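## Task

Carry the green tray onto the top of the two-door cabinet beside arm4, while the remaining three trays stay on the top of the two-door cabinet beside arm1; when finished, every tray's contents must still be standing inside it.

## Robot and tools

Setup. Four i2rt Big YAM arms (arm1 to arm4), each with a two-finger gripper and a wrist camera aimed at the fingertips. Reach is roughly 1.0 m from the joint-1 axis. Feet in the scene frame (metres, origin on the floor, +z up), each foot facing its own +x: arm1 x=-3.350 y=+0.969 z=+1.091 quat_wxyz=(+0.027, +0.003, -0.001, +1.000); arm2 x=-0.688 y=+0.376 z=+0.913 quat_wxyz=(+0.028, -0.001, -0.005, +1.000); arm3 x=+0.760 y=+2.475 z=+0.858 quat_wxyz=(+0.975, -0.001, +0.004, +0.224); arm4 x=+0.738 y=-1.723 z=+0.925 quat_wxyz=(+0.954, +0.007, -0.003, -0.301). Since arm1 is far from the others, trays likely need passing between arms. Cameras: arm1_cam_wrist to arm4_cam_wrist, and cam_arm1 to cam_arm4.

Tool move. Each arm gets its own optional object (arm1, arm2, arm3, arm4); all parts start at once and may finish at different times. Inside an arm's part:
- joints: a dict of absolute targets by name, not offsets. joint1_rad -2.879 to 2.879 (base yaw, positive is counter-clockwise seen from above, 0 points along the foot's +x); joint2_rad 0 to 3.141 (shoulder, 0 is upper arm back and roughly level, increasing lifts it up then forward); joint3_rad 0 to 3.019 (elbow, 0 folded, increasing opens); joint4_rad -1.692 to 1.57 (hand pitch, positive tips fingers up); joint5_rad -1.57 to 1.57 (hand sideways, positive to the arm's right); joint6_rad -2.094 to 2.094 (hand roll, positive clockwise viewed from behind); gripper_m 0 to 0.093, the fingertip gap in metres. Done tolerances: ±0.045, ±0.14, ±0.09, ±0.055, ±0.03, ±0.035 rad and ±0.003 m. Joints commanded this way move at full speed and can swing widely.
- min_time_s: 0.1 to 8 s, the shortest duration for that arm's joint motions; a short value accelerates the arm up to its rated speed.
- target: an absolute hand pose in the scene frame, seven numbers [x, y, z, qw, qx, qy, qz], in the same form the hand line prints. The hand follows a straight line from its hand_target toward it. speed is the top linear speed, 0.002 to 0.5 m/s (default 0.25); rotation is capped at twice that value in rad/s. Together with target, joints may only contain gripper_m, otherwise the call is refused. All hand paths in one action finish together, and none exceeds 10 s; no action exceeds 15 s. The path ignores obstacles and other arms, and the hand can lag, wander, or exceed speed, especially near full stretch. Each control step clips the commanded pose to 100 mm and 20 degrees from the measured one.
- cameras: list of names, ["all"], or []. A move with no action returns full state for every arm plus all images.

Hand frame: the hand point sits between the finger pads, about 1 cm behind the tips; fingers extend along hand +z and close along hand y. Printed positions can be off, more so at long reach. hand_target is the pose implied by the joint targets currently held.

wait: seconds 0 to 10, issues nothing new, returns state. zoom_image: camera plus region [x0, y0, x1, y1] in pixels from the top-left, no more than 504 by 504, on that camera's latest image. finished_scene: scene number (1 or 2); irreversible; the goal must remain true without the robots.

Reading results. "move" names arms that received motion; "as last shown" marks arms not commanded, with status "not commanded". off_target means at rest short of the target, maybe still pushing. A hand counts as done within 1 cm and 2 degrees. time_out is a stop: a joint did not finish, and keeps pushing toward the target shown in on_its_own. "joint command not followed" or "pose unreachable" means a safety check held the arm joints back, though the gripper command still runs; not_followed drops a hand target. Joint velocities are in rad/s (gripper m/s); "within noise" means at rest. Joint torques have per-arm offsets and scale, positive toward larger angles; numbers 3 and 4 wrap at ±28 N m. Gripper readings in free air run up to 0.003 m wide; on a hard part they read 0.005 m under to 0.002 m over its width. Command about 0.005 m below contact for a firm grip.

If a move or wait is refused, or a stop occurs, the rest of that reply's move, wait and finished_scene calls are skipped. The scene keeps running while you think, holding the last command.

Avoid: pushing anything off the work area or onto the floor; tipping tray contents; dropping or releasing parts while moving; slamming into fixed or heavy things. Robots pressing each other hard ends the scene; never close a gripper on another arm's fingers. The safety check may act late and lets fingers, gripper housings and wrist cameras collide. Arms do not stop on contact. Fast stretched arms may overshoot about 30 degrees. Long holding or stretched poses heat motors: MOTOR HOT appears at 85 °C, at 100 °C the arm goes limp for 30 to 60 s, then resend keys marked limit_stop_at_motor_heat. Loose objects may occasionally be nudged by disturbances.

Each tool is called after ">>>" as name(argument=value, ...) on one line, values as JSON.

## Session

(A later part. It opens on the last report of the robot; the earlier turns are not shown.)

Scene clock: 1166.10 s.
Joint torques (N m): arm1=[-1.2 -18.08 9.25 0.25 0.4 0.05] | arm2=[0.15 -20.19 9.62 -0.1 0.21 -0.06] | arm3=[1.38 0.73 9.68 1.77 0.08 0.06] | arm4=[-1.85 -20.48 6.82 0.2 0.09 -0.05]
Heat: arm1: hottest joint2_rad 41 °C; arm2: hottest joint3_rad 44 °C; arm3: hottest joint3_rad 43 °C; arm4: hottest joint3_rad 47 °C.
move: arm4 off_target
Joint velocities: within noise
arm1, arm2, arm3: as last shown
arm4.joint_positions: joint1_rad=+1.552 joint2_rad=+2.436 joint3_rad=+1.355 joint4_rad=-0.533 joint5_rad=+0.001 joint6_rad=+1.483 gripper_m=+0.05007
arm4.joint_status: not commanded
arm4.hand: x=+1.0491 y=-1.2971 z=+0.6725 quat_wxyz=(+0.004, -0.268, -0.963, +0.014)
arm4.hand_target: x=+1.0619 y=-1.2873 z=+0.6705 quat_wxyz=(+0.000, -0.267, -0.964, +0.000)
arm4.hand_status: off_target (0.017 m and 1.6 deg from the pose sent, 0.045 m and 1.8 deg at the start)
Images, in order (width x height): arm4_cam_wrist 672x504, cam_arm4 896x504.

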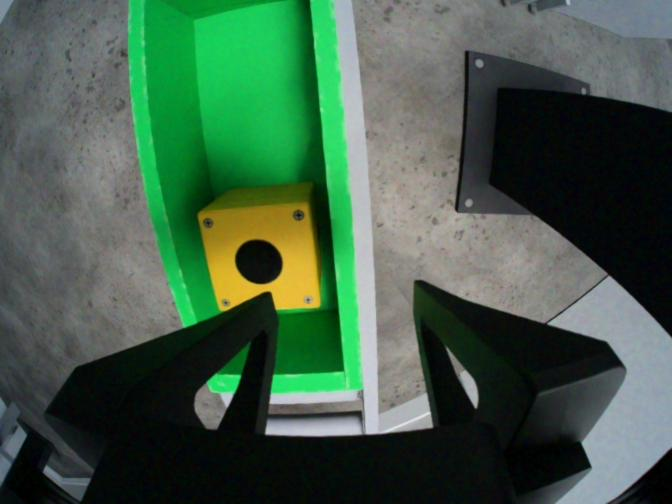

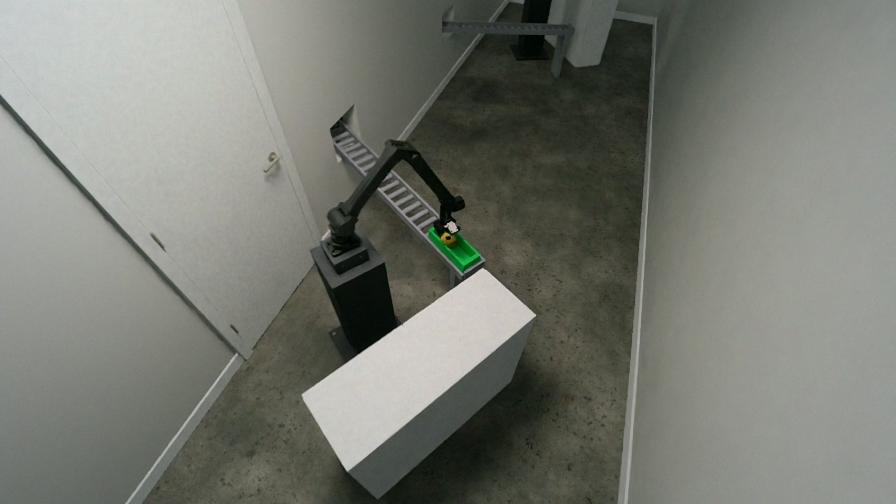

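>>> move(arm4={"target":[1.080,-1.300,0.64,0,0.2672,0.9636,0],"speed":0.15}, cameras=["arm4_cam_wrist","cam_arm4"])

>>> zoom_image(camera="cam_arm4", region=[410, 190, 500, 280])

Scene clock: 1186.97 s.
Joint torques (N m): arm1=[-0.97 -18.2 9.24 0.27 0.4 0.05] | arm2=[-0.26 -21.01 9.8 -0.1 0.15 -0.06] | arm3=[1.38 0.67 9.68 1.78 0.07 0.07] | arm4=[-0.85 -20.31 6.34 0.21 0.09 -0.03]
Heat: arm1: hottest joint2_rad 41 °C; arm2: hottest joint3_rad 44 °C; arm3: hottest joint3_rad 43 °C; arm4: hottest joint3_rad 44 °C.
move: arm4 off_target
Joint velocities: within noise
arm1, arm2, arm3: as last shown
arm4.joint_positions: joint1_rad=+1.505 joint2_rad=+2.502 joint3_rad=+1.392 joint4_rad=-0.498 joint5_rad=+0.001 joint6_rad=+1.442 gripper_m=+0.05007
arm4.joint_status: not commanded
arm4.hand: x=+1.0712 y=-1.3090 z=+0.6451 quat_wxyz=(+0.004, -0.271, -0.963, +0.011)
arm4.hand_target: x=+1.0798 y=-1.3002 z=+0.6404 quat_wxyz=(+0.000, -0.267, -0.964, +0.000)
arm4.hand_status: off_target (0.014 m and 1.3 deg from the pose sent, 0.045 m and 1.6 deg at the start)
Images, in order (width x height): arm4_cam_wrist 672x504, cam_arm4 896x504.

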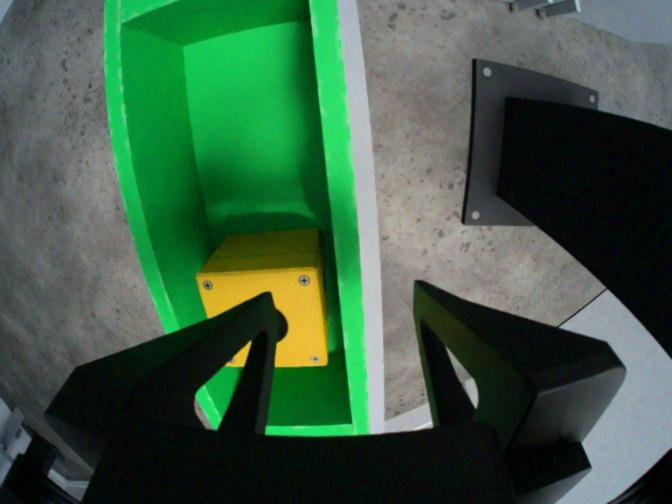

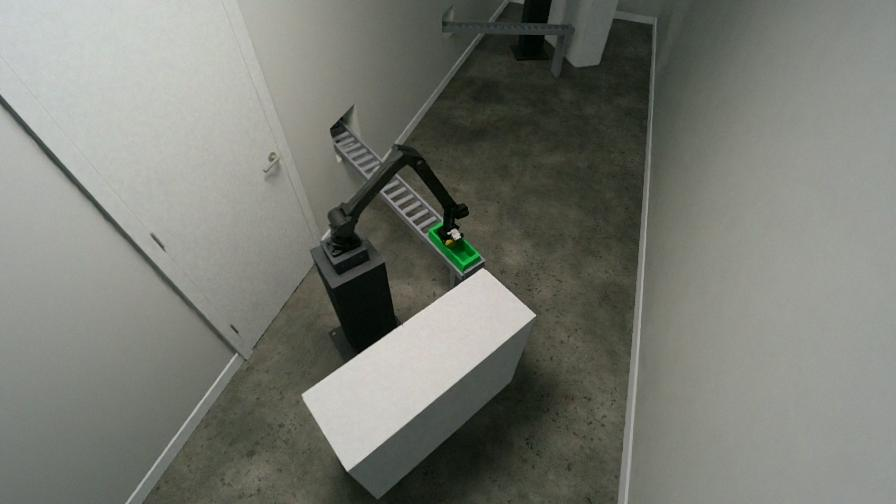

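Scaled by 5.600 from the camera's image (finer frame: 1280x720).

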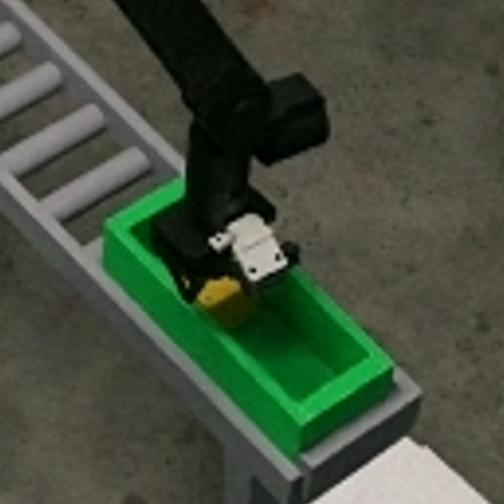

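>>> move(arm4={"target":[1.083,-1.307,0.598,0,0.2672,0.9636,0],"speed":0.12}, cameras=["arm4_cam_wrist","cam_arm4"])

>>> zoom_image(camera="cam_arm4", region=[410, 190, 500, 280])

Scene clock: 1207.17 s.
Joint torques (N m): arm1=[-1.03 -18.32 9.28 0.27 0.4 0.05] | arm2=[0.5 -20.07 9.72 -0.34 0.2 -0.07] | arm3=[1.44 0.79 9.66 1.76 0.07 0.06] | arm4=[-2.08 -20.78 5.81 0.29 0.11 -0.06]
Heat: arm1: hottest joint2_rad 41 °C; arm2: hottest joint3_rad 44 °C; arm3: hottest joint3_rad 43 °C; arm4: hottest joint3_rad 44 °C.
move: arm4 off_target
Joint velocities: within noise
arm1, arm2, arm3: as last shown
arm4.joint_positions: joint1_rad=+1.499 joint2_rad=+2.599 joint3_rad=+1.436 joint4_rad=-0.447 joint5_rad=+0.001 joint6_rad=+1.430 gripper_m=+0.05007
arm4.joint_status: not commanded
arm4.hand: x=+1.0721 y=-1.3131 z=+0.6027 quat_wxyz=(+0.004, -0.268, -0.963, +0.011)
arm4.hand_target: x=+1.0830 y=-1.3073 z=+0.5985 quat_wxyz=(+0.000, -0.267, -0.964, +0.000)
arm4.hand_status: off_target (0.013 m and 1.3 deg from the pose sent, 0.049 m and 1.3 deg at the start)
Images, in order (width x height): arm4_cam_wrist 672x504, cam_arm4 896x504.

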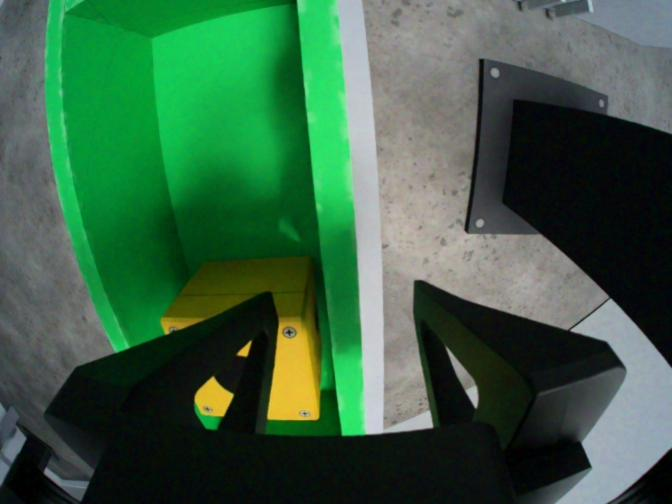

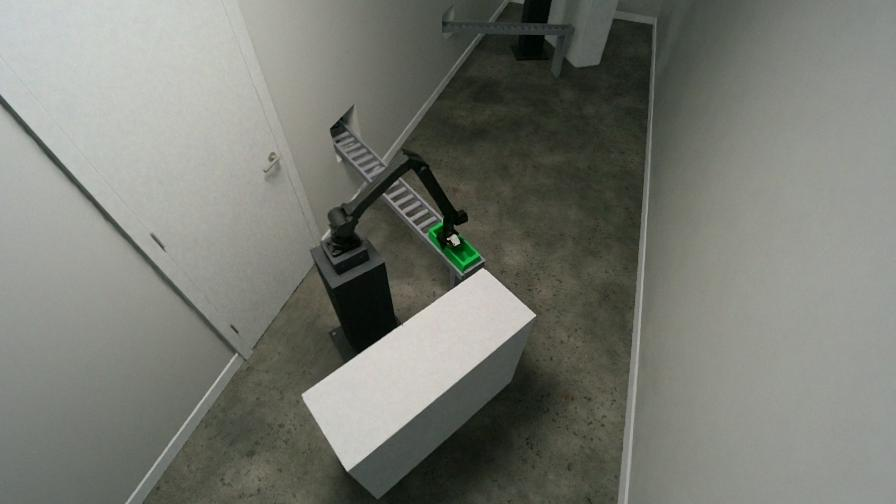

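Scaled by 5.600 from the camera's image (finer frame: 1280x720).

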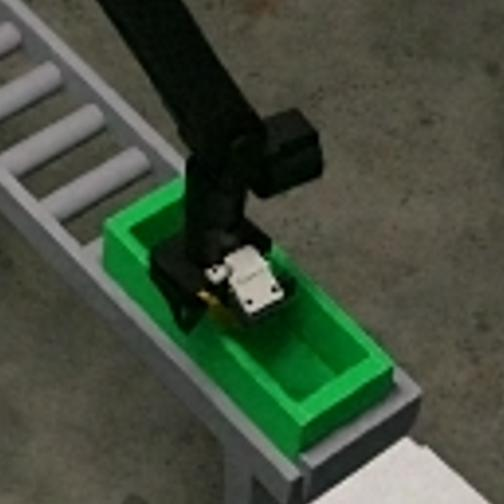

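>>> move(arm4={"target":[1.101,-1.319,0.597,0,0.2672,0.9636,0],"speed":0.12,"joints":{"gripper_m":0.04}}, cameras=["arm4_cam_wrist","cam_arm4"])

>>> zoom_image(camera="cam_arm4", region=[410, 190, 500, 280])

Scene clock: 1224.33 s.
Joint torques (N m): arm1=[-0.91 -18.2 9.26 0.31 0.4 0.05] | arm2=[-0.62 -20.54 9.83 -0.25 0.19 -0.05] | arm3=[1.38 0.79 9.68 1.76 0.07 0.06] | arm4=[-1.55 -20.54 5.96 0.13 0.12 -0.05]
Heat: arm1: hottest joint2_rad 41 °C; arm2: hottest joint3_rad 44 °C; arm3: hottest joint3_rad 43 °C; arm4: hottest joint3_rad 43 °C.
move: arm4 off_target
Joint velocities: within noise
arm1, arm2, arm3: as last shown
arm4.joint_positions: joint1_rad=+1.452 joint2_rad=+2.599 joint3_rad=+1.446 joint4_rad=-0.447 joint5_rad=+0.001 joint6_rad=+1.391 gripper_m=+0.04006
arm4.joint_status: all done
arm4.hand: x=+1.0944 y=-1.3247 z=+0.6041 quat_wxyz=(+0.003, -0.271, -0.963, +0.006)
arm4.hand_target: x=+1.1009 y=-1.3192 z=+0.5974 quat_wxyz=(+0.000, -0.267, -0.964, +0.000)
arm4.hand_status: off_target (0.011 m and 0.9 deg from the pose sent, 0.030 m and 1.3 deg at the start)
Images, in order (width x height): arm4_cam_wrist 672x504, cam_arm4 896x504.

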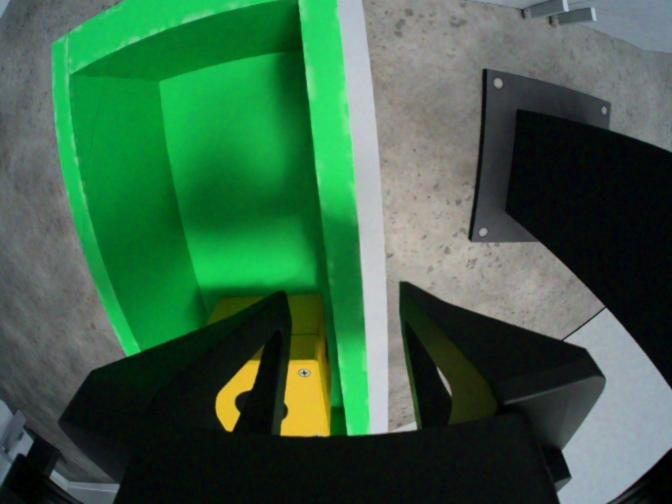

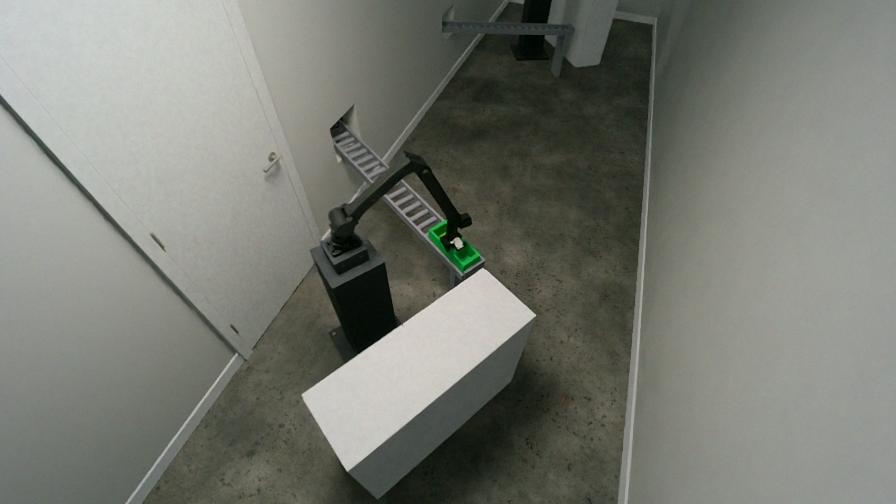

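Scaled by 5.600 from the camera's image (finer frame: 1280x720).

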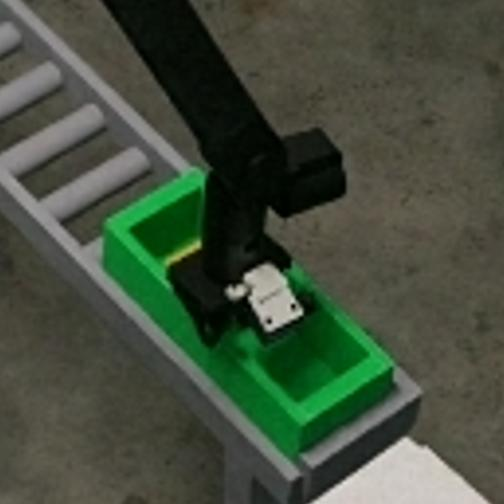

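>>> move(arm4={"target":[1.103,-1.322,0.562,0,0.2672,0.9636,0],"speed":0.1}, cameras=["arm4_cam_wrist","cam_arm4"])

>>> zoom_image(camera="cam_arm4", region=[410, 190, 500, 280])

Scene clock: 1232.17 s.
Joint torques (N m): arm1=[-0.85 -18.14 9.22 0.29 0.4 0.05] | arm2=[-0.44 -20.19 9.73 -0.23 0.14 -0.05] | arm3=[1.38 0.73 9.68 1.77 0.07 0.06] | arm4=[-1.67 -20.89 5.59 0.31 0.11 -0.04]
Heat: arm1: hottest joint2_rad 41 °C; arm2: hottest joint3_rad 44 °C; arm3: hottest joint3_rad 43 °C; arm4: hottest joint3_rad 42 °C.
move: arm4 off_target
Joint velocities: within noise
arm1, arm3: as last shown
arm2.joint_positions: joint1_rad=+1.078 joint2_rad=+2.035 joint3_rad=+1.583 joint4_rad=-1.124 joint5_rad=-0.002 joint6_rad=+1.622 gripper_m=+0.02991
arm2.joint_status: not commanded
arm2.hand: x=-0.9979 y=-0.1318 z=+0.9325 quat_wxyz=(-0.006, +0.956, -0.295, +0.001)
arm2.hand_target: x=-1.0097 y=-0.1394 z=+0.9501 quat_wxyz=(+0.010, +0.955, -0.295, -0.003)
arm2.hand_status: not commanded
arm4.joint_positions: joint1_rad=+1.452 joint2_rad=+2.685 joint3_rad=+1.499 joint4_rad=-0.420 joint5_rad=+0.001 joint6_rad=+1.383 gripper_m=+0.04006
arm4.joint_status: not commanded
arm4.hand: x=+1.0931 y=-1.3261 z=+0.5680 quat_wxyz=(+0.004, -0.268, -0.963, +0.009)
arm4.hand_target: x=+1.1027 y=-1.3224 z=+0.5623 quat_wxyz=(+0.000, -0.267, -0.964, +0.000)
arm4.hand_status: off_target (0.012 m and 1.1 deg from the pose sent, 0.043 m and 0.9 deg at the start)
Images, in order (width x height): arm4_cam_wrist 672x504, cam_arm4 896x504.

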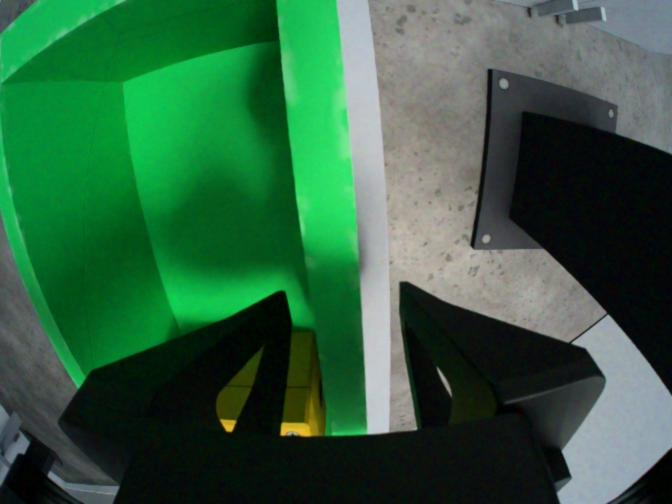

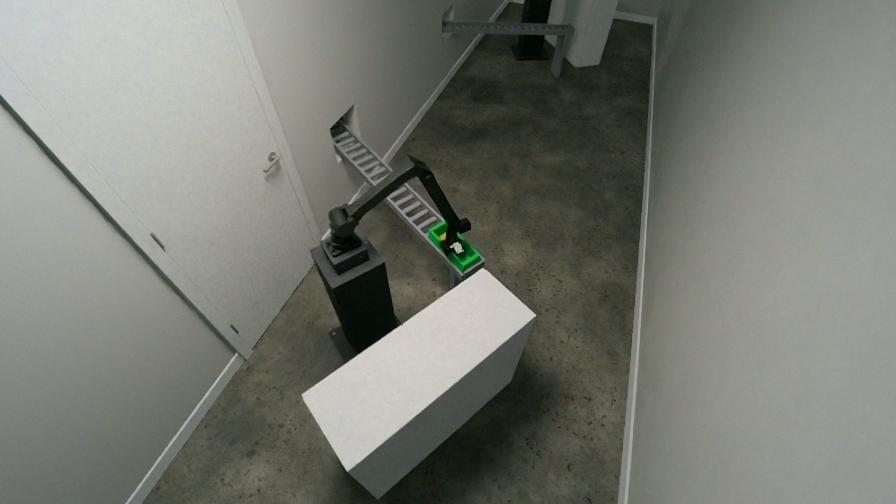

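Scaled by 5.600 from the camera's image (finer frame: 1280x720).

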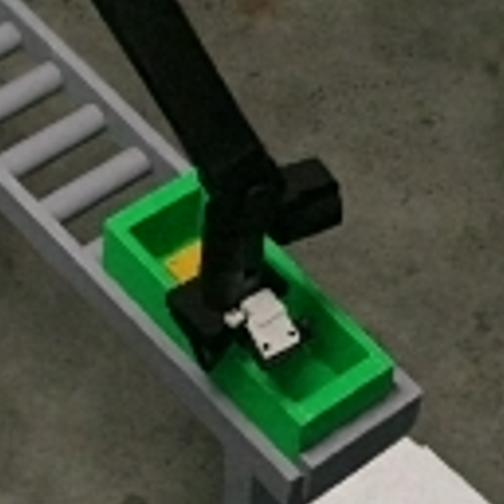

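>>> move(arm4={"target":[1.103,-1.317,0.550,0,0.2672,0.9636,0],"speed":0.1})

>>> move(arm4={"joints":{"gripper_m":0.004}}, cameras=["arm4_cam_wrist"])

Scene clock: 1242.17 s.
Joint torques (N m): arm1=[-1.08 -18.2 9.29 0.27 0.4 0.04] | arm2=[0.67 -20.54 9.69 -0.09 0.11 -0.02] | arm3=[1.32 0.67 9.66 1.78 0.07 0.06] | arm4=[-1.08 -20.72 5.85 0.21 0.11 0.01]
Heat: arm1: hottest joint2_rad 41 °C; arm2: hottest joint3_rad 44 °C; arm3: hottest joint3_rad 43 °C; arm4: hottest joint3_rad 42 °C.
move: arm4 off_target
Joint velocities: within noise
arm1, arm2, arm3: as last shown
arm4.joint_positions: joint1_rad=+1.452 joint2_rad=+2.712 joint3_rad=+1.530 joint4_rad=-0.420 joint5_rad=+0.001 joint6_rad=+1.383 gripper_m=+0.04006
arm4.joint_status: not commanded
arm4.hand: x=+1.0964 y=-1.3224 z=+0.5584 quat_wxyz=(+0.003, -0.268, -0.964, +0.007)
arm4.hand_target: x=+1.1027 y=-1.3173 z=+0.5503 quat_wxyz=(+0.000, -0.267, -0.964, +0.000)
arm4.hand_status: off_target (0.012 m and 0.9 deg from the pose sent, 0.022 m and 1.1 deg at the start)
pictures: none

Scene clock: 1242.80 s.
Joint torques (N m): arm1=[-1.08 -18.14 9.25 0.27 0.4 0.05] | arm2=[0.5 -19.9 9.72 -0.38 0.17 -0.03] | arm3=[1.32 0.73 9.65 1.78 0.07 0.06] | arm4=[-0.97 -20.6 5.87 0.24 0.12 0.03]
Heat: arm1: hottest joint2_rad 41 °C; arm2: hottest joint3_rad 44 °C; arm3: hottest joint3_rad 43 °C; arm4: hottest joint3_rad 42 °C.
move: arm4 off_target
Joint velocities: within noise
arm1, arm2, arm3: as last shown
arm4.joint_positions: joint1_rad=+1.452 joint2_rad=+2.712 joint3_rad=+1.530 joint4_rad=-0.422 joint5_rad=+0.001 joint6_rad=+1.384 gripper_m=+0.01130
arm4.joint_status: gripper_m off_target (ended at +0.01133, target +0.00400)
arm4.hand: x=+1.0964 y=-1.3227 z=+0.5586 quat_wxyz=(+0.003, -0.268, -0.963, +0.008)
arm4.hand_target: x=+1.1029 y=-1.3171 z=+0.5505 quat_wxyz=(+0.000, -0.267, -0.964, +0.000)
arm4.hand_status: not commanded
Images, in order (width x height): arm4_cam_wrist 672x504.

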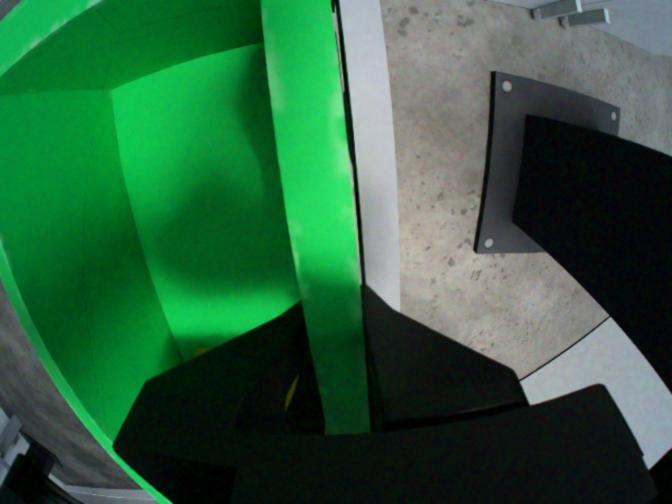

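>>> move(arm4={"target":[1.105,-1.312,0.87,0.0134,0.2672,0.9636,0.0265],"speed":0.15}, cameras=["arm4_cam_wrist","cam_arm4"])

>>> zoom_image(camera="cam_arm4", region=[370, 150, 510, 290])

Scene clock: 1276.83 s.
Joint torques (N m): arm1=[-0.85 -18.43 9.28 0.23 0.4 0.05] | arm2=[0.09 -19.31 9.77 -0.25 0.11 -0.04] | arm3=[1.44 0.67 9.69 1.8 0.07 0.06] | arm4=[-1.08 -24.06 7.64 -0.42 -0.04 0.01]
Heat: arm1: hottest joint2_rad 41 °C; arm2: hottest joint3_rad 44 °C; arm3: hottest joint3_rad 43 °C; arm4: hottest joint3_rad 40 °C.
move: arm4 off_target
Joint velocities: within noise
arm1.joint_positions: joint1_rad=+1.644 joint2_rad=+1.980 joint3_rad=+1.301 joint4_rad=-0.858 joint5_rad=+0.000 joint6_rad=+1.622 gripper_m=+0.03491
arm1.joint_status: not commanded
arm1.hand: x=-3.3398 y=+0.4283 z=+1.0537 quat_wxyz=(+0.016, +1.000, -0.016, -0.003)
arm1.hand_target: x=-3.3449 y=+0.4232 z=+1.0501 quat_wxyz=(+0.012, +1.000, -0.014, -0.004)
arm1.hand_status: not commanded
arm2: as last shown
arm3.joint_positions: joint1_rad=-0.464 joint2_rad=+0.621 joint3_rad=+1.351 joint4_rad=-1.179 joint5_rad=+0.120 joint6_rad=+0.657 gripper_m=+0.09396
arm3.joint_status: not commanded
arm3.hand: x=+1.0245 y=+2.4525 z=+1.4105 quat_wxyz=(-0.518, -0.307, -0.790, -0.118)
arm3.hand_target: x=+1.0215 y=+2.4526 z=+1.4253 quat_wxyz=(-0.530, -0.305, -0.781, -0.122)
arm3.hand_status: not commanded
arm4.joint_positions: joint1_rad=+1.452 joint2_rad=+2.080 joint3_rad=+1.295 joint4_rad=-0.792 joint5_rad=+0.006 joint6_rad=+1.389 gripper_m=+0.01116
arm4.joint_status: not commanded
arm4.hand: x=+1.0963 y=-1.3241 z=+0.8432 quat_wxyz=(-0.004, -0.271, -0.963, -0.003)
arm4.hand_target: x=+1.1047 y=-1.3123 z=+0.8698 quat_wxyz=(-0.013, -0.267, -0.963, -0.027)
arm4.hand_status: off_target (0.031 m and 2.9 deg from the pose sent, 0.312 m and 4.4 deg at the start)
Images, in order (width x height): arm4_cam_wrist 672x504, cam_arm4 896x504.

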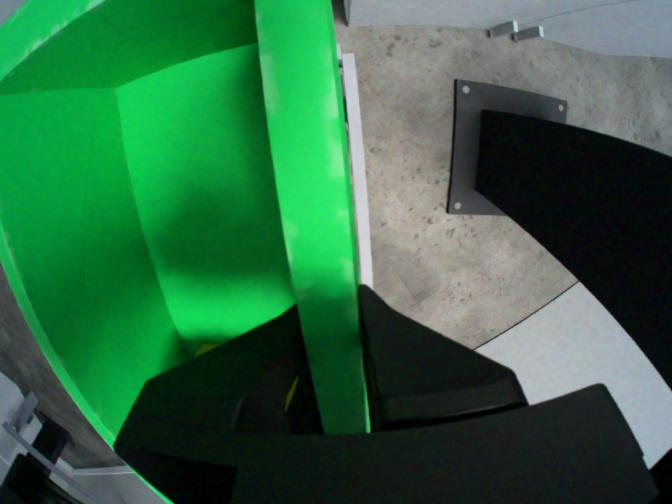

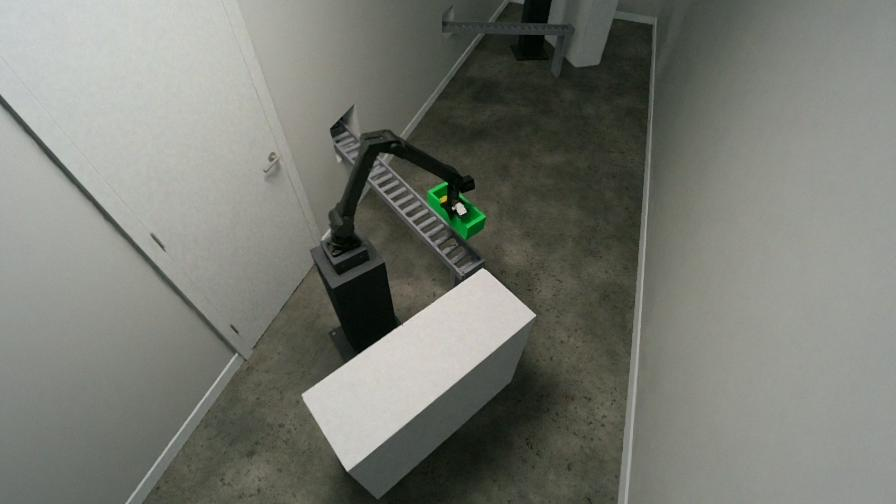

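Scaled by 3.600 from the camera's image (finer frame: 1280x720).

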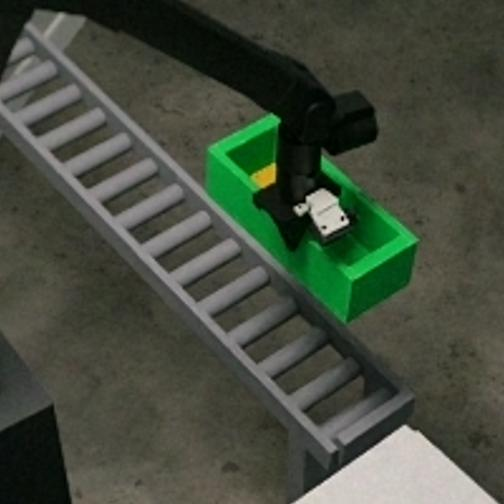

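>>> move(arm4={"target":[1.105,-1.312,0.98,0.0134,0.2672,0.9636,0.0265],"speed":0.2})

>>> move(arm4={"joints":{"joint1_rad":0.0},"min_time_s":4.5}, cameras=["arm4_cam_wrist","cam_arm4"])

Scene clock: 1292.30 s.
Joint torques (N m): arm1=[-1.03 -18.08 9.22 0.27 0.41 0.07] | arm2=[-0.26 -19.55 9.84 -0.09 0.16 -0.04] | arm3=[1.44 0.73 9.68 1.78 0.07 0.06] | arm4=[-0.97 -21.77 13.14 -0.65 -0.01 -0.02]
Heat: arm1: hottest joint2_rad 41 °C; arm2: hottest joint3_rad 44 °C; arm3: hottest joint3_rad 43 °C; arm4: hottest joint3_rad 42 °C.
move: arm4 off_target
Joint velocities: within noise
arm1, arm2, arm3: as last shown
arm4.joint_positions: joint1_rad=+1.452 joint2_rad=+1.906 joint3_rad=+1.314 joint4_rad=-1.036 joint5_rad=+0.006 joint6_rad=+1.389 gripper_m=+0.01116
arm4.joint_status: not commanded
arm4.hand: x=+1.0814 y=-1.3410 z=+0.9382 quat_wxyz=(+0.007, -0.271, -0.962, +0.020)
arm4.hand_target: x=+1.1029 y=-1.3144 z=+0.9812 quat_wxyz=(-0.014, -0.267, -0.963, -0.027)
arm4.hand_status: off_target (0.056 m and 5.8 deg from the pose sent, 0.138 m and 2.9 deg at the start)
pictures: none

Scene clock: 1297.27 s.
Joint torques (N m): arm1=[-1.08 -18.08 9.28 0.27 0.4 0.04] | arm2=[-0.32 -19.37 9.83 -0.1 0.23 -0.1] | arm3=[1.49 0.73 9.66 1.78 0.07 0.06] | arm4=[-0.38 -22.07 13.08 -0.58 -0.12 -0.01]
Heat: arm1: hottest joint2_rad 41 °C; arm2: hottest joint3_rad 44 °C; arm3: hottest joint3_rad 43 °C; arm4: hottest joint3_rad 45 °C.
move: arm4 done
Joint velocities: within noise
arm1, arm2, arm3: as last shown
arm4.joint_positions: joint1_rad=-0.004 joint2_rad=+1.906 joint3_rad=+1.314 joint4_rad=-1.036 joint5_rad=+0.008 joint6_rad=+1.389 gripper_m=+0.01116
arm4.joint_status: all done
arm4.hand: x=+1.1564 y=-2.0200 z=+0.9309 quat_wxyz=(+0.027, -0.842, -0.539, +0.007)
arm4.hand_target: x=+1.1864 y=-2.0380 z=+0.9735 quat_wxyz=(-0.019, -0.840, -0.542, -0.015)
arm4.hand_status: not commanded
Images, in order (width x height): arm4_cam_wrist 672x504, cam_arm4 896x504.

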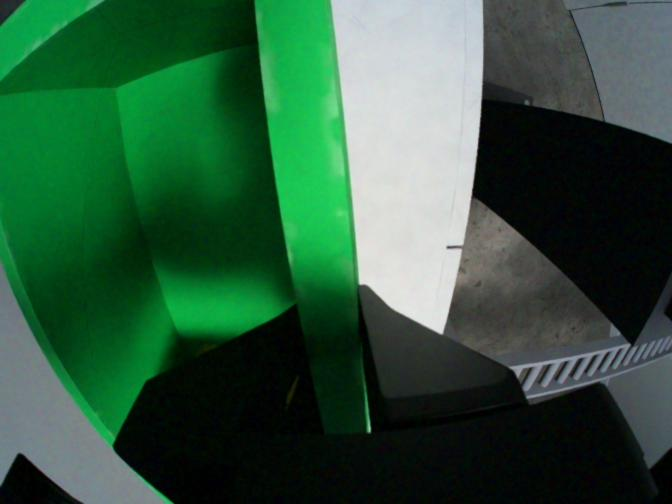

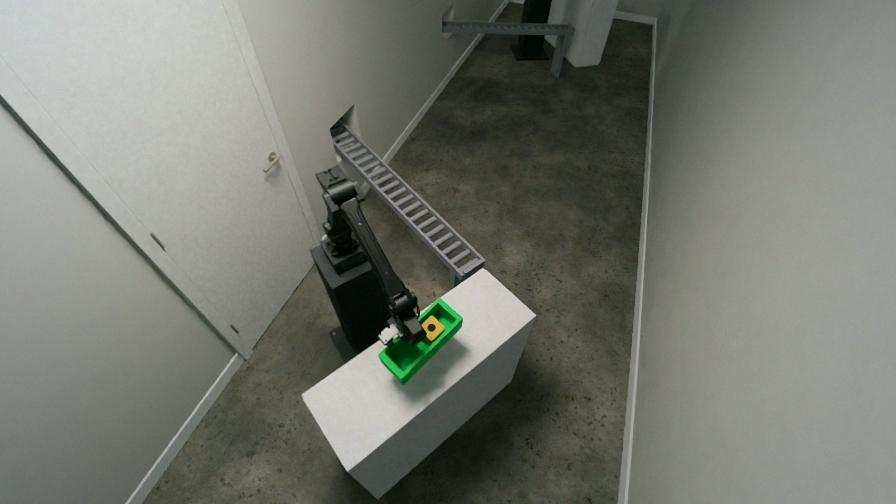

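>>> move(arm4={"target":[1.186,-2.040,0.88,0.046,0.842,0.539,0.019],"speed":0.12}, cameras=["cam_arm4"])

>>> zoom_image(camera="cam_arm4", region=[340, 270, 520, 430])

Scene clock: 1310.53 s.
Joint torques (N m): arm1=[-0.85 -18.2 9.25 0.25 0.41 0.05] | arm2=[-0.5 -21.19 9.92 -0.46 0.17 -0.09] | arm3=[1.38 0.79 9.68 1.81 0.07 0.06] | arm4=[-0.5 -22.18 7.92 0.58 -0.02 0.04]
Heat: arm1: hottest joint2_rad 42 °C; arm2: hottest joint3_rad 44 °C; arm3: hottest joint3_rad 43 °C; arm4: hottest joint3_rad 51 °C.
move: arm4 off_target
Joint velocities: within noise
arm1, arm2, arm3: as last shown
arm4.joint_positions: joint1_rad=-0.004 joint2_rad=+2.009 joint3_rad=+1.253 joint4_rad=-0.781 joint5_rad=+0.019 joint6_rad=+1.389 gripper_m=+0.01116
arm4.joint_status: not commanded
arm4.hand: x=+1.1698 y=-2.0306 z=+0.8604 quat_wxyz=(-0.017, -0.843, -0.538, -0.005)
arm4.hand_target: x=+1.1854 y=-2.0396 z=+0.8803 quat_wxyz=(-0.046, -0.841, -0.538, -0.019)
arm4.hand_status: off_target (0.027 m and 3.7 deg from the pose sent, 0.062 m and 8.9 deg at the start)
Images, in order (width x height): cam_arm4 896x504.

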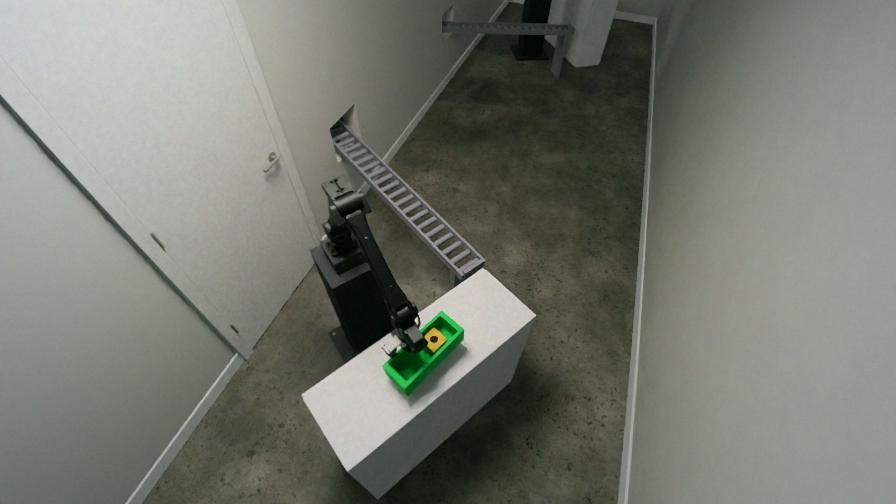

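Scaled by 2.800 from the camera's image (finer frame: 1280x720).

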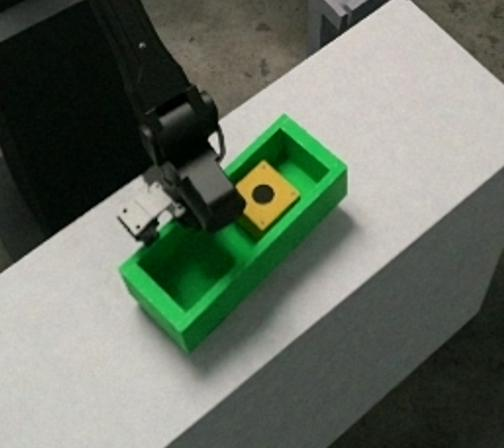

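>>> move(arm4={"target":[1.176,-2.032,0.84,0.030,0.842,0.539,0.012],"speed":0.1}, cameras=["cam_arm4"])

>>> zoom_image(camera="cam_arm4", region=[370, 290, 490, 410])

Scene clock: 1324.40 s.
Joint torques (N m): arm1=[-1.08 -18.2 9.25 0.28 0.39 0.04] | arm2=[0.56 -20.13 9.76 -0.09 0.15 -0.05] | arm3=[1.44 0.67 9.7 1.77 0.07 0.06] | arm4=[-0.38 -21.71 6.93 0.55 -0.13 0.07]
Heat: arm1: hottest joint2_rad 42 °C; arm2: hottest joint3_rad 44 °C; arm3: hottest joint3_rad 43 °C; arm4: hottest joint3_rad 49 °C.
move: arm4 off_target
Joint velocities: within noise
arm1, arm2, arm3: as last shown
arm4.joint_positions: joint1_rad=-0.004 joint2_rad=+2.064 joint3_rad=+1.230 joint4_rad=-0.722 joint5_rad=+0.023 joint6_rad=+1.388 gripper_m=+0.01116
arm4.joint_status: not commanded
arm4.hand: x=+1.1623 y=-2.0254 z=+0.8266 quat_wxyz=(-0.008, -0.842, -0.539, +0.001)
arm4.hand_target: x=+1.1758 y=-2.0318 z=+0.8403 quat_wxyz=(-0.030, -0.842, -0.539, -0.012)
arm4.hand_status: off_target (0.020 m and 2.9 deg from the pose sent, 0.021 m and 1.7 deg at the start)
Images, in order (width x height): cam_arm4 896x504.

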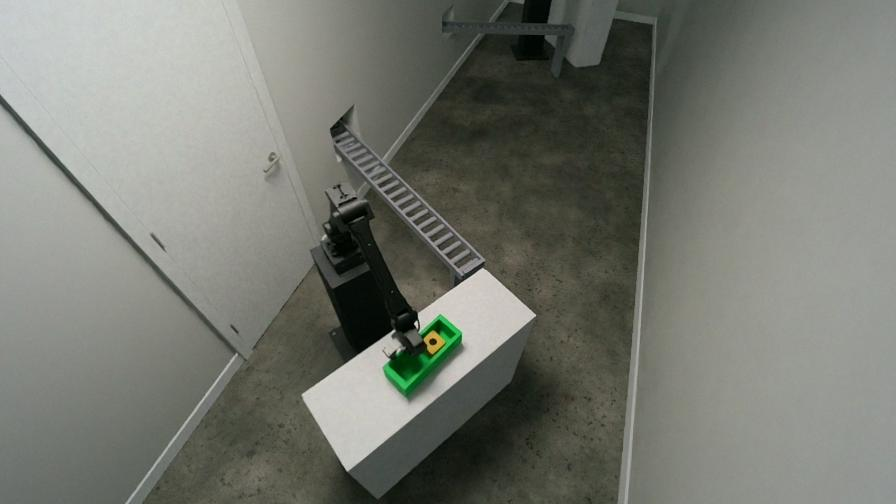

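Scaled by 4.200 from the camera's image (finer frame: 1280x720).

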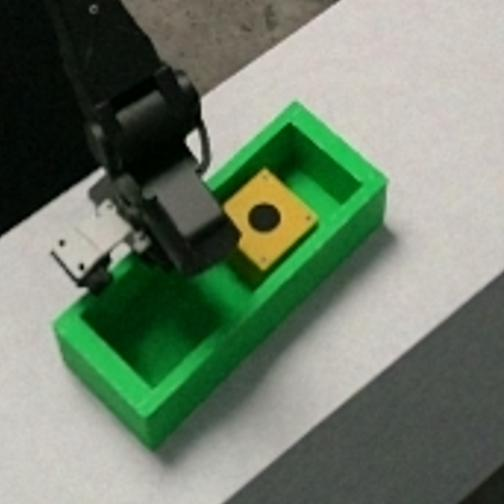

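>>> move(arm4={"target":[1.176,-2.032,0.82,0.026,0.842,0.539,0.010],"speed":0.06}, cameras=["cam_arm4"])

>>> zoom_image(camera="cam_arm4", region=[370, 290, 490, 410])

Scene clock: 1333.67 s.
Joint torques (N m): arm1=[-0.85 -18.49 9.22 0.27 0.39 0.06] | arm2=[0.91 -20.66 9.7 -0.29 0.19 -0.07] | arm3=[1.44 0.79 9.68 1.78 0.08 0.06] | arm4=[-0.73 -18.61 7.34 0.76 -0.1 0.09]
Heat: arm1: hottest joint2_rad 42 °C; arm2: hottest joint3_rad 44 °C; arm3: hottest joint3_rad 43 °C; arm4: hottest joint3_rad 47 °C.
move: arm4 off_target
Joint velocities: within noise
arm1, arm3: as last shown
arm2.joint_positions: joint1_rad=+1.078 joint2_rad=+2.035 joint3_rad=+1.583 joint4_rad=-1.124 joint5_rad=-0.002 joint6_rad=+1.622 gripper_m=+0.02991
arm2.joint_status: not commanded
arm2.hand: x=-0.9979 y=-0.1318 z=+0.9325 quat_wxyz=(-0.006, +0.956, -0.295, +0.001)
arm2.hand_target: x=-1.0097 y=-0.1394 z=+0.9501 quat_wxyz=(+0.010, +0.955, -0.295, -0.003)
arm2.hand_status: not commanded
arm4.joint_positions: joint1_rad=-0.004 joint2_rad=+2.071 joint3_rad=+1.230 joint4_rad=-0.700 joint5_rad=+0.023 joint6_rad=+1.388 gripper_m=+0.01116
arm4.joint_status: not commanded
arm4.hand: x=+1.1657 y=-2.0278 z=+0.8236 quat_wxyz=(-0.016, -0.842, -0.539, -0.002)
arm4.hand_target: x=+1.1759 y=-2.0319 z=+0.8203 quat_wxyz=(-0.026, -0.842, -0.539, -0.010)
arm4.hand_status: off_target (0.012 m and 1.4 deg from the pose sent, 0.017 m and 2.4 deg at the start)
Images, in order (width x height): cam_arm4 896x504.

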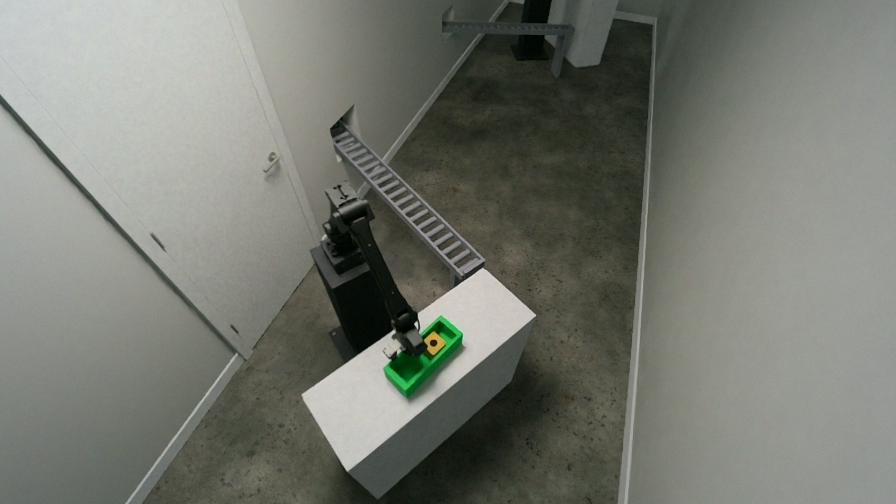

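Scaled by 4.200 from the camera's image (finer frame: 1280x720).

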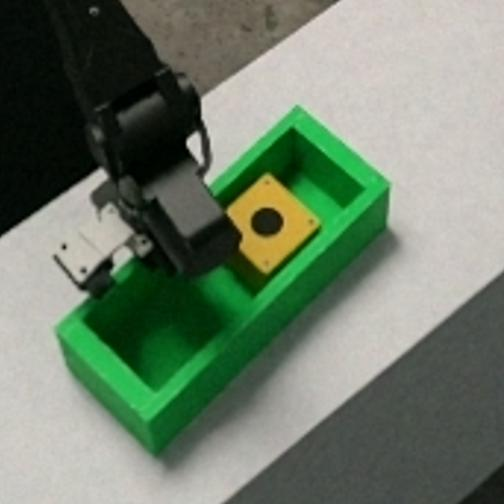

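>>> move(arm4={"target":[1.172,-2.029,0.811,0.012,0.842,0.539,0.005],"speed":0.06})

>>> move(arm4={"joints":{"gripper_m":0.035}}, cameras=["cam_arm4","arm4_cam_wrist"])

>>> zoom_image(camera="cam_arm4", region=[370, 290, 490, 410])

Scene clock: 1341.87 s.
Joint torques (N m): arm1=[-1.08 -18.32 9.26 0.25 0.42 0.05] | arm2=[-0.44 -20.31 9.66 -0.12 0.16 -0.01] | arm3=[1.38 0.67 9.66 1.8 0.08 0.06] | arm4=[-0.56 -16.67 7.8 0.18 -0.15 0.06]
Heat: arm1: hottest joint2_rad 42 °C; arm2: hottest joint3_rad 44 °C; arm3: hottest joint3_rad 44 °C; arm4: hottest joint3_rad 47 °C.
move: arm4 off_target
Joint velocities: within noise
arm1, arm2, arm3: as last shown
arm4.joint_positions: joint1_rad=-0.004 joint2_rad=+2.071 joint3_rad=+1.230 joint4_rad=-0.700 joint5_rad=+0.023 joint6_rad=+1.388 gripper_m=+0.01116
arm4.joint_status: not commanded
arm4.hand: x=+1.1656 y=-2.0277 z=+0.8233 quat_wxyz=(-0.016, -0.842, -0.539, -0.002)
arm4.hand_target: x=+1.1717 y=-2.0288 z=+0.8113 quat_wxyz=(-0.012, -0.842, -0.539, -0.005)
arm4.hand_status: off_target (0.014 m and 0.5 deg from the pose sent, 0.014 m and 0.6 deg at the start)
pictures: none

Scene clock: 1342.57 s.
Joint torques (N m): arm1=[-1.03 -18.2 9.17 0.24 0.41 0.05] | arm2=[0.26 -20.07 9.83 -0.25 0.08 -0.1] | arm3=[1.38 0.79 9.66 1.78 0.08 0.06] | arm4=[-0.56 -18.49 7.8 0.18 -0.04 0.08]
Heat: arm1: hottest joint2_rad 42 °C; arm2: hottest joint3_rad 44 °C; arm3: hottest joint3_rad 44 °C; arm4: hottest joint3_rad 47 °C.
move: arm4 done
Joint velocities: within noise
arm1, arm2, arm3: as last shown
arm4.joint_positions: joint1_rad=-0.004 joint2_rad=+2.088 joint3_rad=+1.230 joint4_rad=-0.700 joint5_rad=+0.019 joint6_rad=+1.388 gripper_m=+0.03494
arm4.joint_status: all done
arm4.hand: x=+1.1629 y=-2.0248 z=+0.8150 quat_wxyz=(-0.007, -0.842, -0.539, -0.001)
arm4.hand_target: x=+1.1717 y=-2.0287 z=+0.8112 quat_wxyz=(-0.012, -0.842, -0.539, -0.005)
arm4.hand_status: not commanded
pictures: arm4_cam_wrist, cam_arm4
Images, in order (width x height): arm4_cam_wrist 672x504, cam_arm4 896x504.

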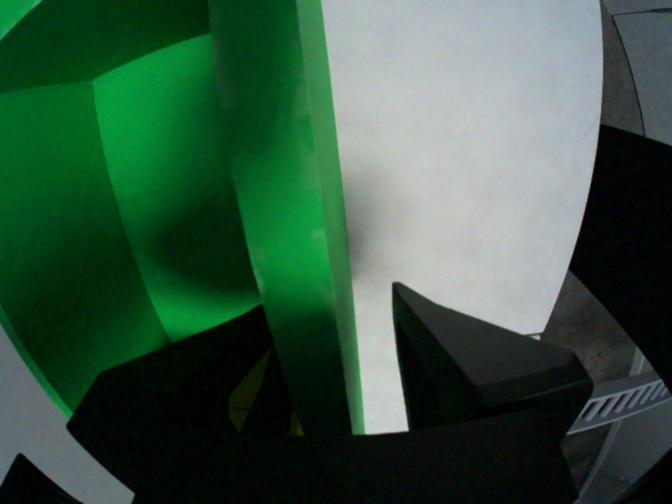

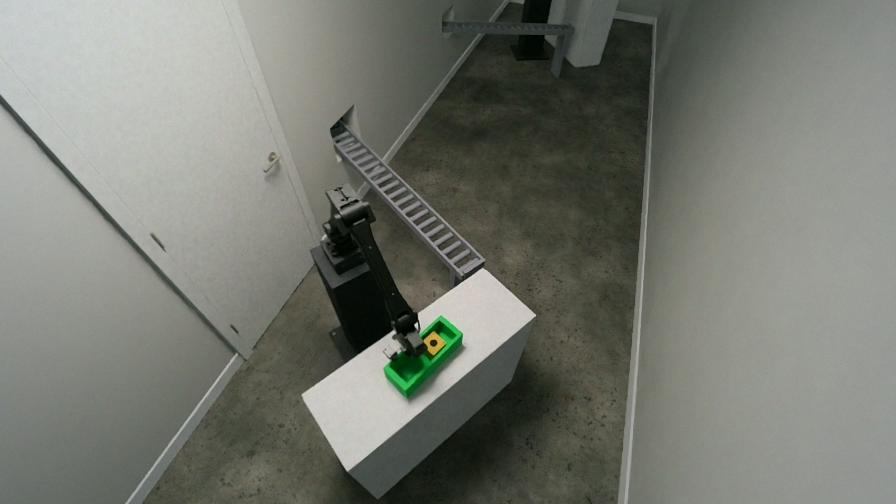

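Scaled by 4.200 from the camera's image (finer frame: 1280x720).

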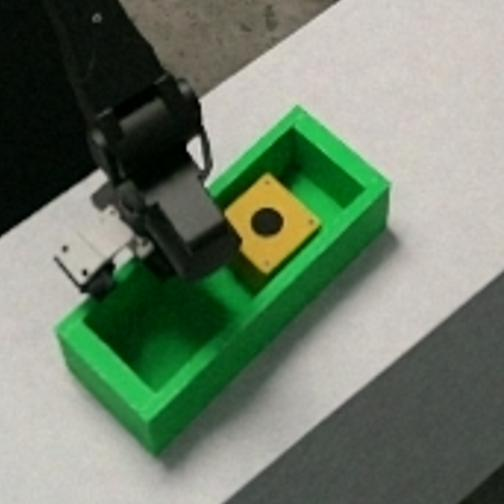

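>>> move(arm4={"target":[1.168,-2.027,0.97,0.012,0.842,0.539,0.005],"speed":0.2}, cameras=["cam_arm4","cam_arm1"])

Scene clock: 1380.07 s.
Joint torques (N m): arm1=[-0.79 -18.26 9.25 0.24 0.39 0.05] | arm2=[-0.15 -20.84 9.62 -0.06 0.15 -0.14] | arm3=[1.44 0.73 9.69 1.78 0.09 0.06] | arm4=[-0.32 -18.67 11.08 -0.58 -0.03 0.1]
Heat: arm1: hottest joint2_rad 42 °C; arm2: hottest joint3_rad 44 °C; arm3: hottest joint3_rad 44 °C; arm4: hottest joint3_rad 46 °C.
move: arm4 off_target
Joint velocities: within noise
arm1.joint_positions: joint1_rad=+1.644 joint2_rad=+1.980 joint3_rad=+1.301 joint4_rad=-0.858 joint5_rad=+0.000 joint6_rad=+1.622 gripper_m=+0.03491
arm1.joint_status: not commanded
arm1.hand: x=-3.3398 y=+0.4283 z=+1.0537 quat_wxyz=(+0.016, +1.000, -0.016, -0.003)
arm1.hand_target: x=-3.3449 y=+0.4232 z=+1.0501 quat_wxyz=(+0.012, +1.000, -0.014, -0.004)
arm1.hand_status: not commanded
arm2: as last shown
arm3.joint_positions: joint1_rad=-0.464 joint2_rad=+0.621 joint3_rad=+1.351 joint4_rad=-1.179 joint5_rad=+0.120 joint6_rad=+0.657 gripper_m=+0.09396
arm3.joint_status: not commanded
arm3.hand: x=+1.0245 y=+2.4525 z=+1.4105 quat_wxyz=(-0.518, -0.307, -0.790, -0.118)
arm3.hand_target: x=+1.0215 y=+2.4526 z=+1.4253 quat_wxyz=(-0.530, -0.305, -0.781, -0.122)
arm3.hand_status: not commanded
arm4.joint_positions: joint1_rad=-0.004 joint2_rad=+1.835 joint3_rad=+1.282 joint4_rad=-1.026 joint5_rad=+0.019 joint6_rad=+1.388 gripper_m=+0.03497
arm4.joint_status: not commanded
arm4.hand: x=+1.1517 y=-2.0196 z=+0.9554 quat_wxyz=(+0.002, -0.842, -0.539, +0.003)
arm4.hand_target: x=+1.1674 y=-2.0265 z=+0.9702 quat_wxyz=(-0.012, -0.842, -0.539, -0.005)
arm4.hand_status: off_target (0.023 m and 1.9 deg from the pose sent, 0.155 m and 0.7 deg at the start)
pictures: cam_arm1, cam_arm4
Images, in order (width x height): cam_arm1 896x504, cam_arm4 896x504.

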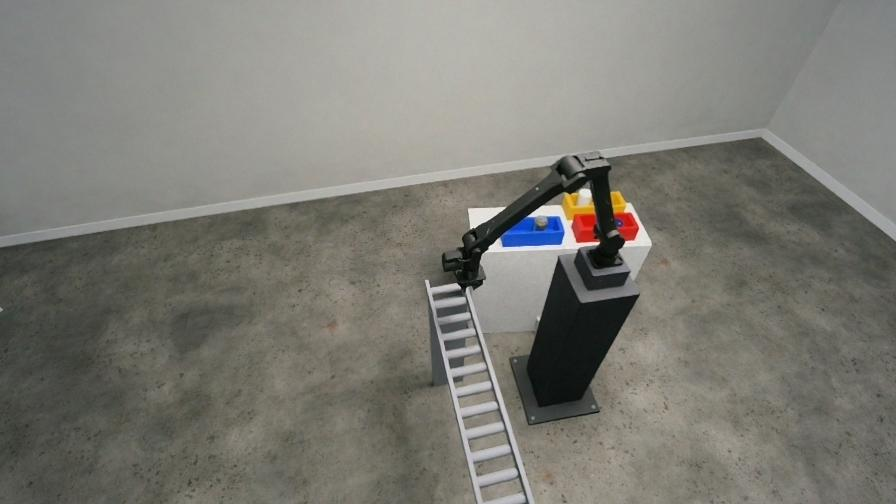

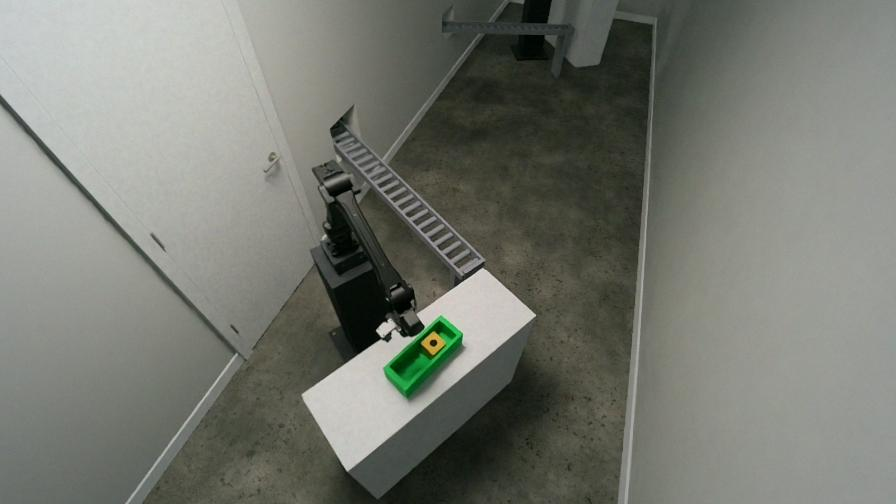

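>>> finished_scene(scene=1)

The scene is finished: the task was done.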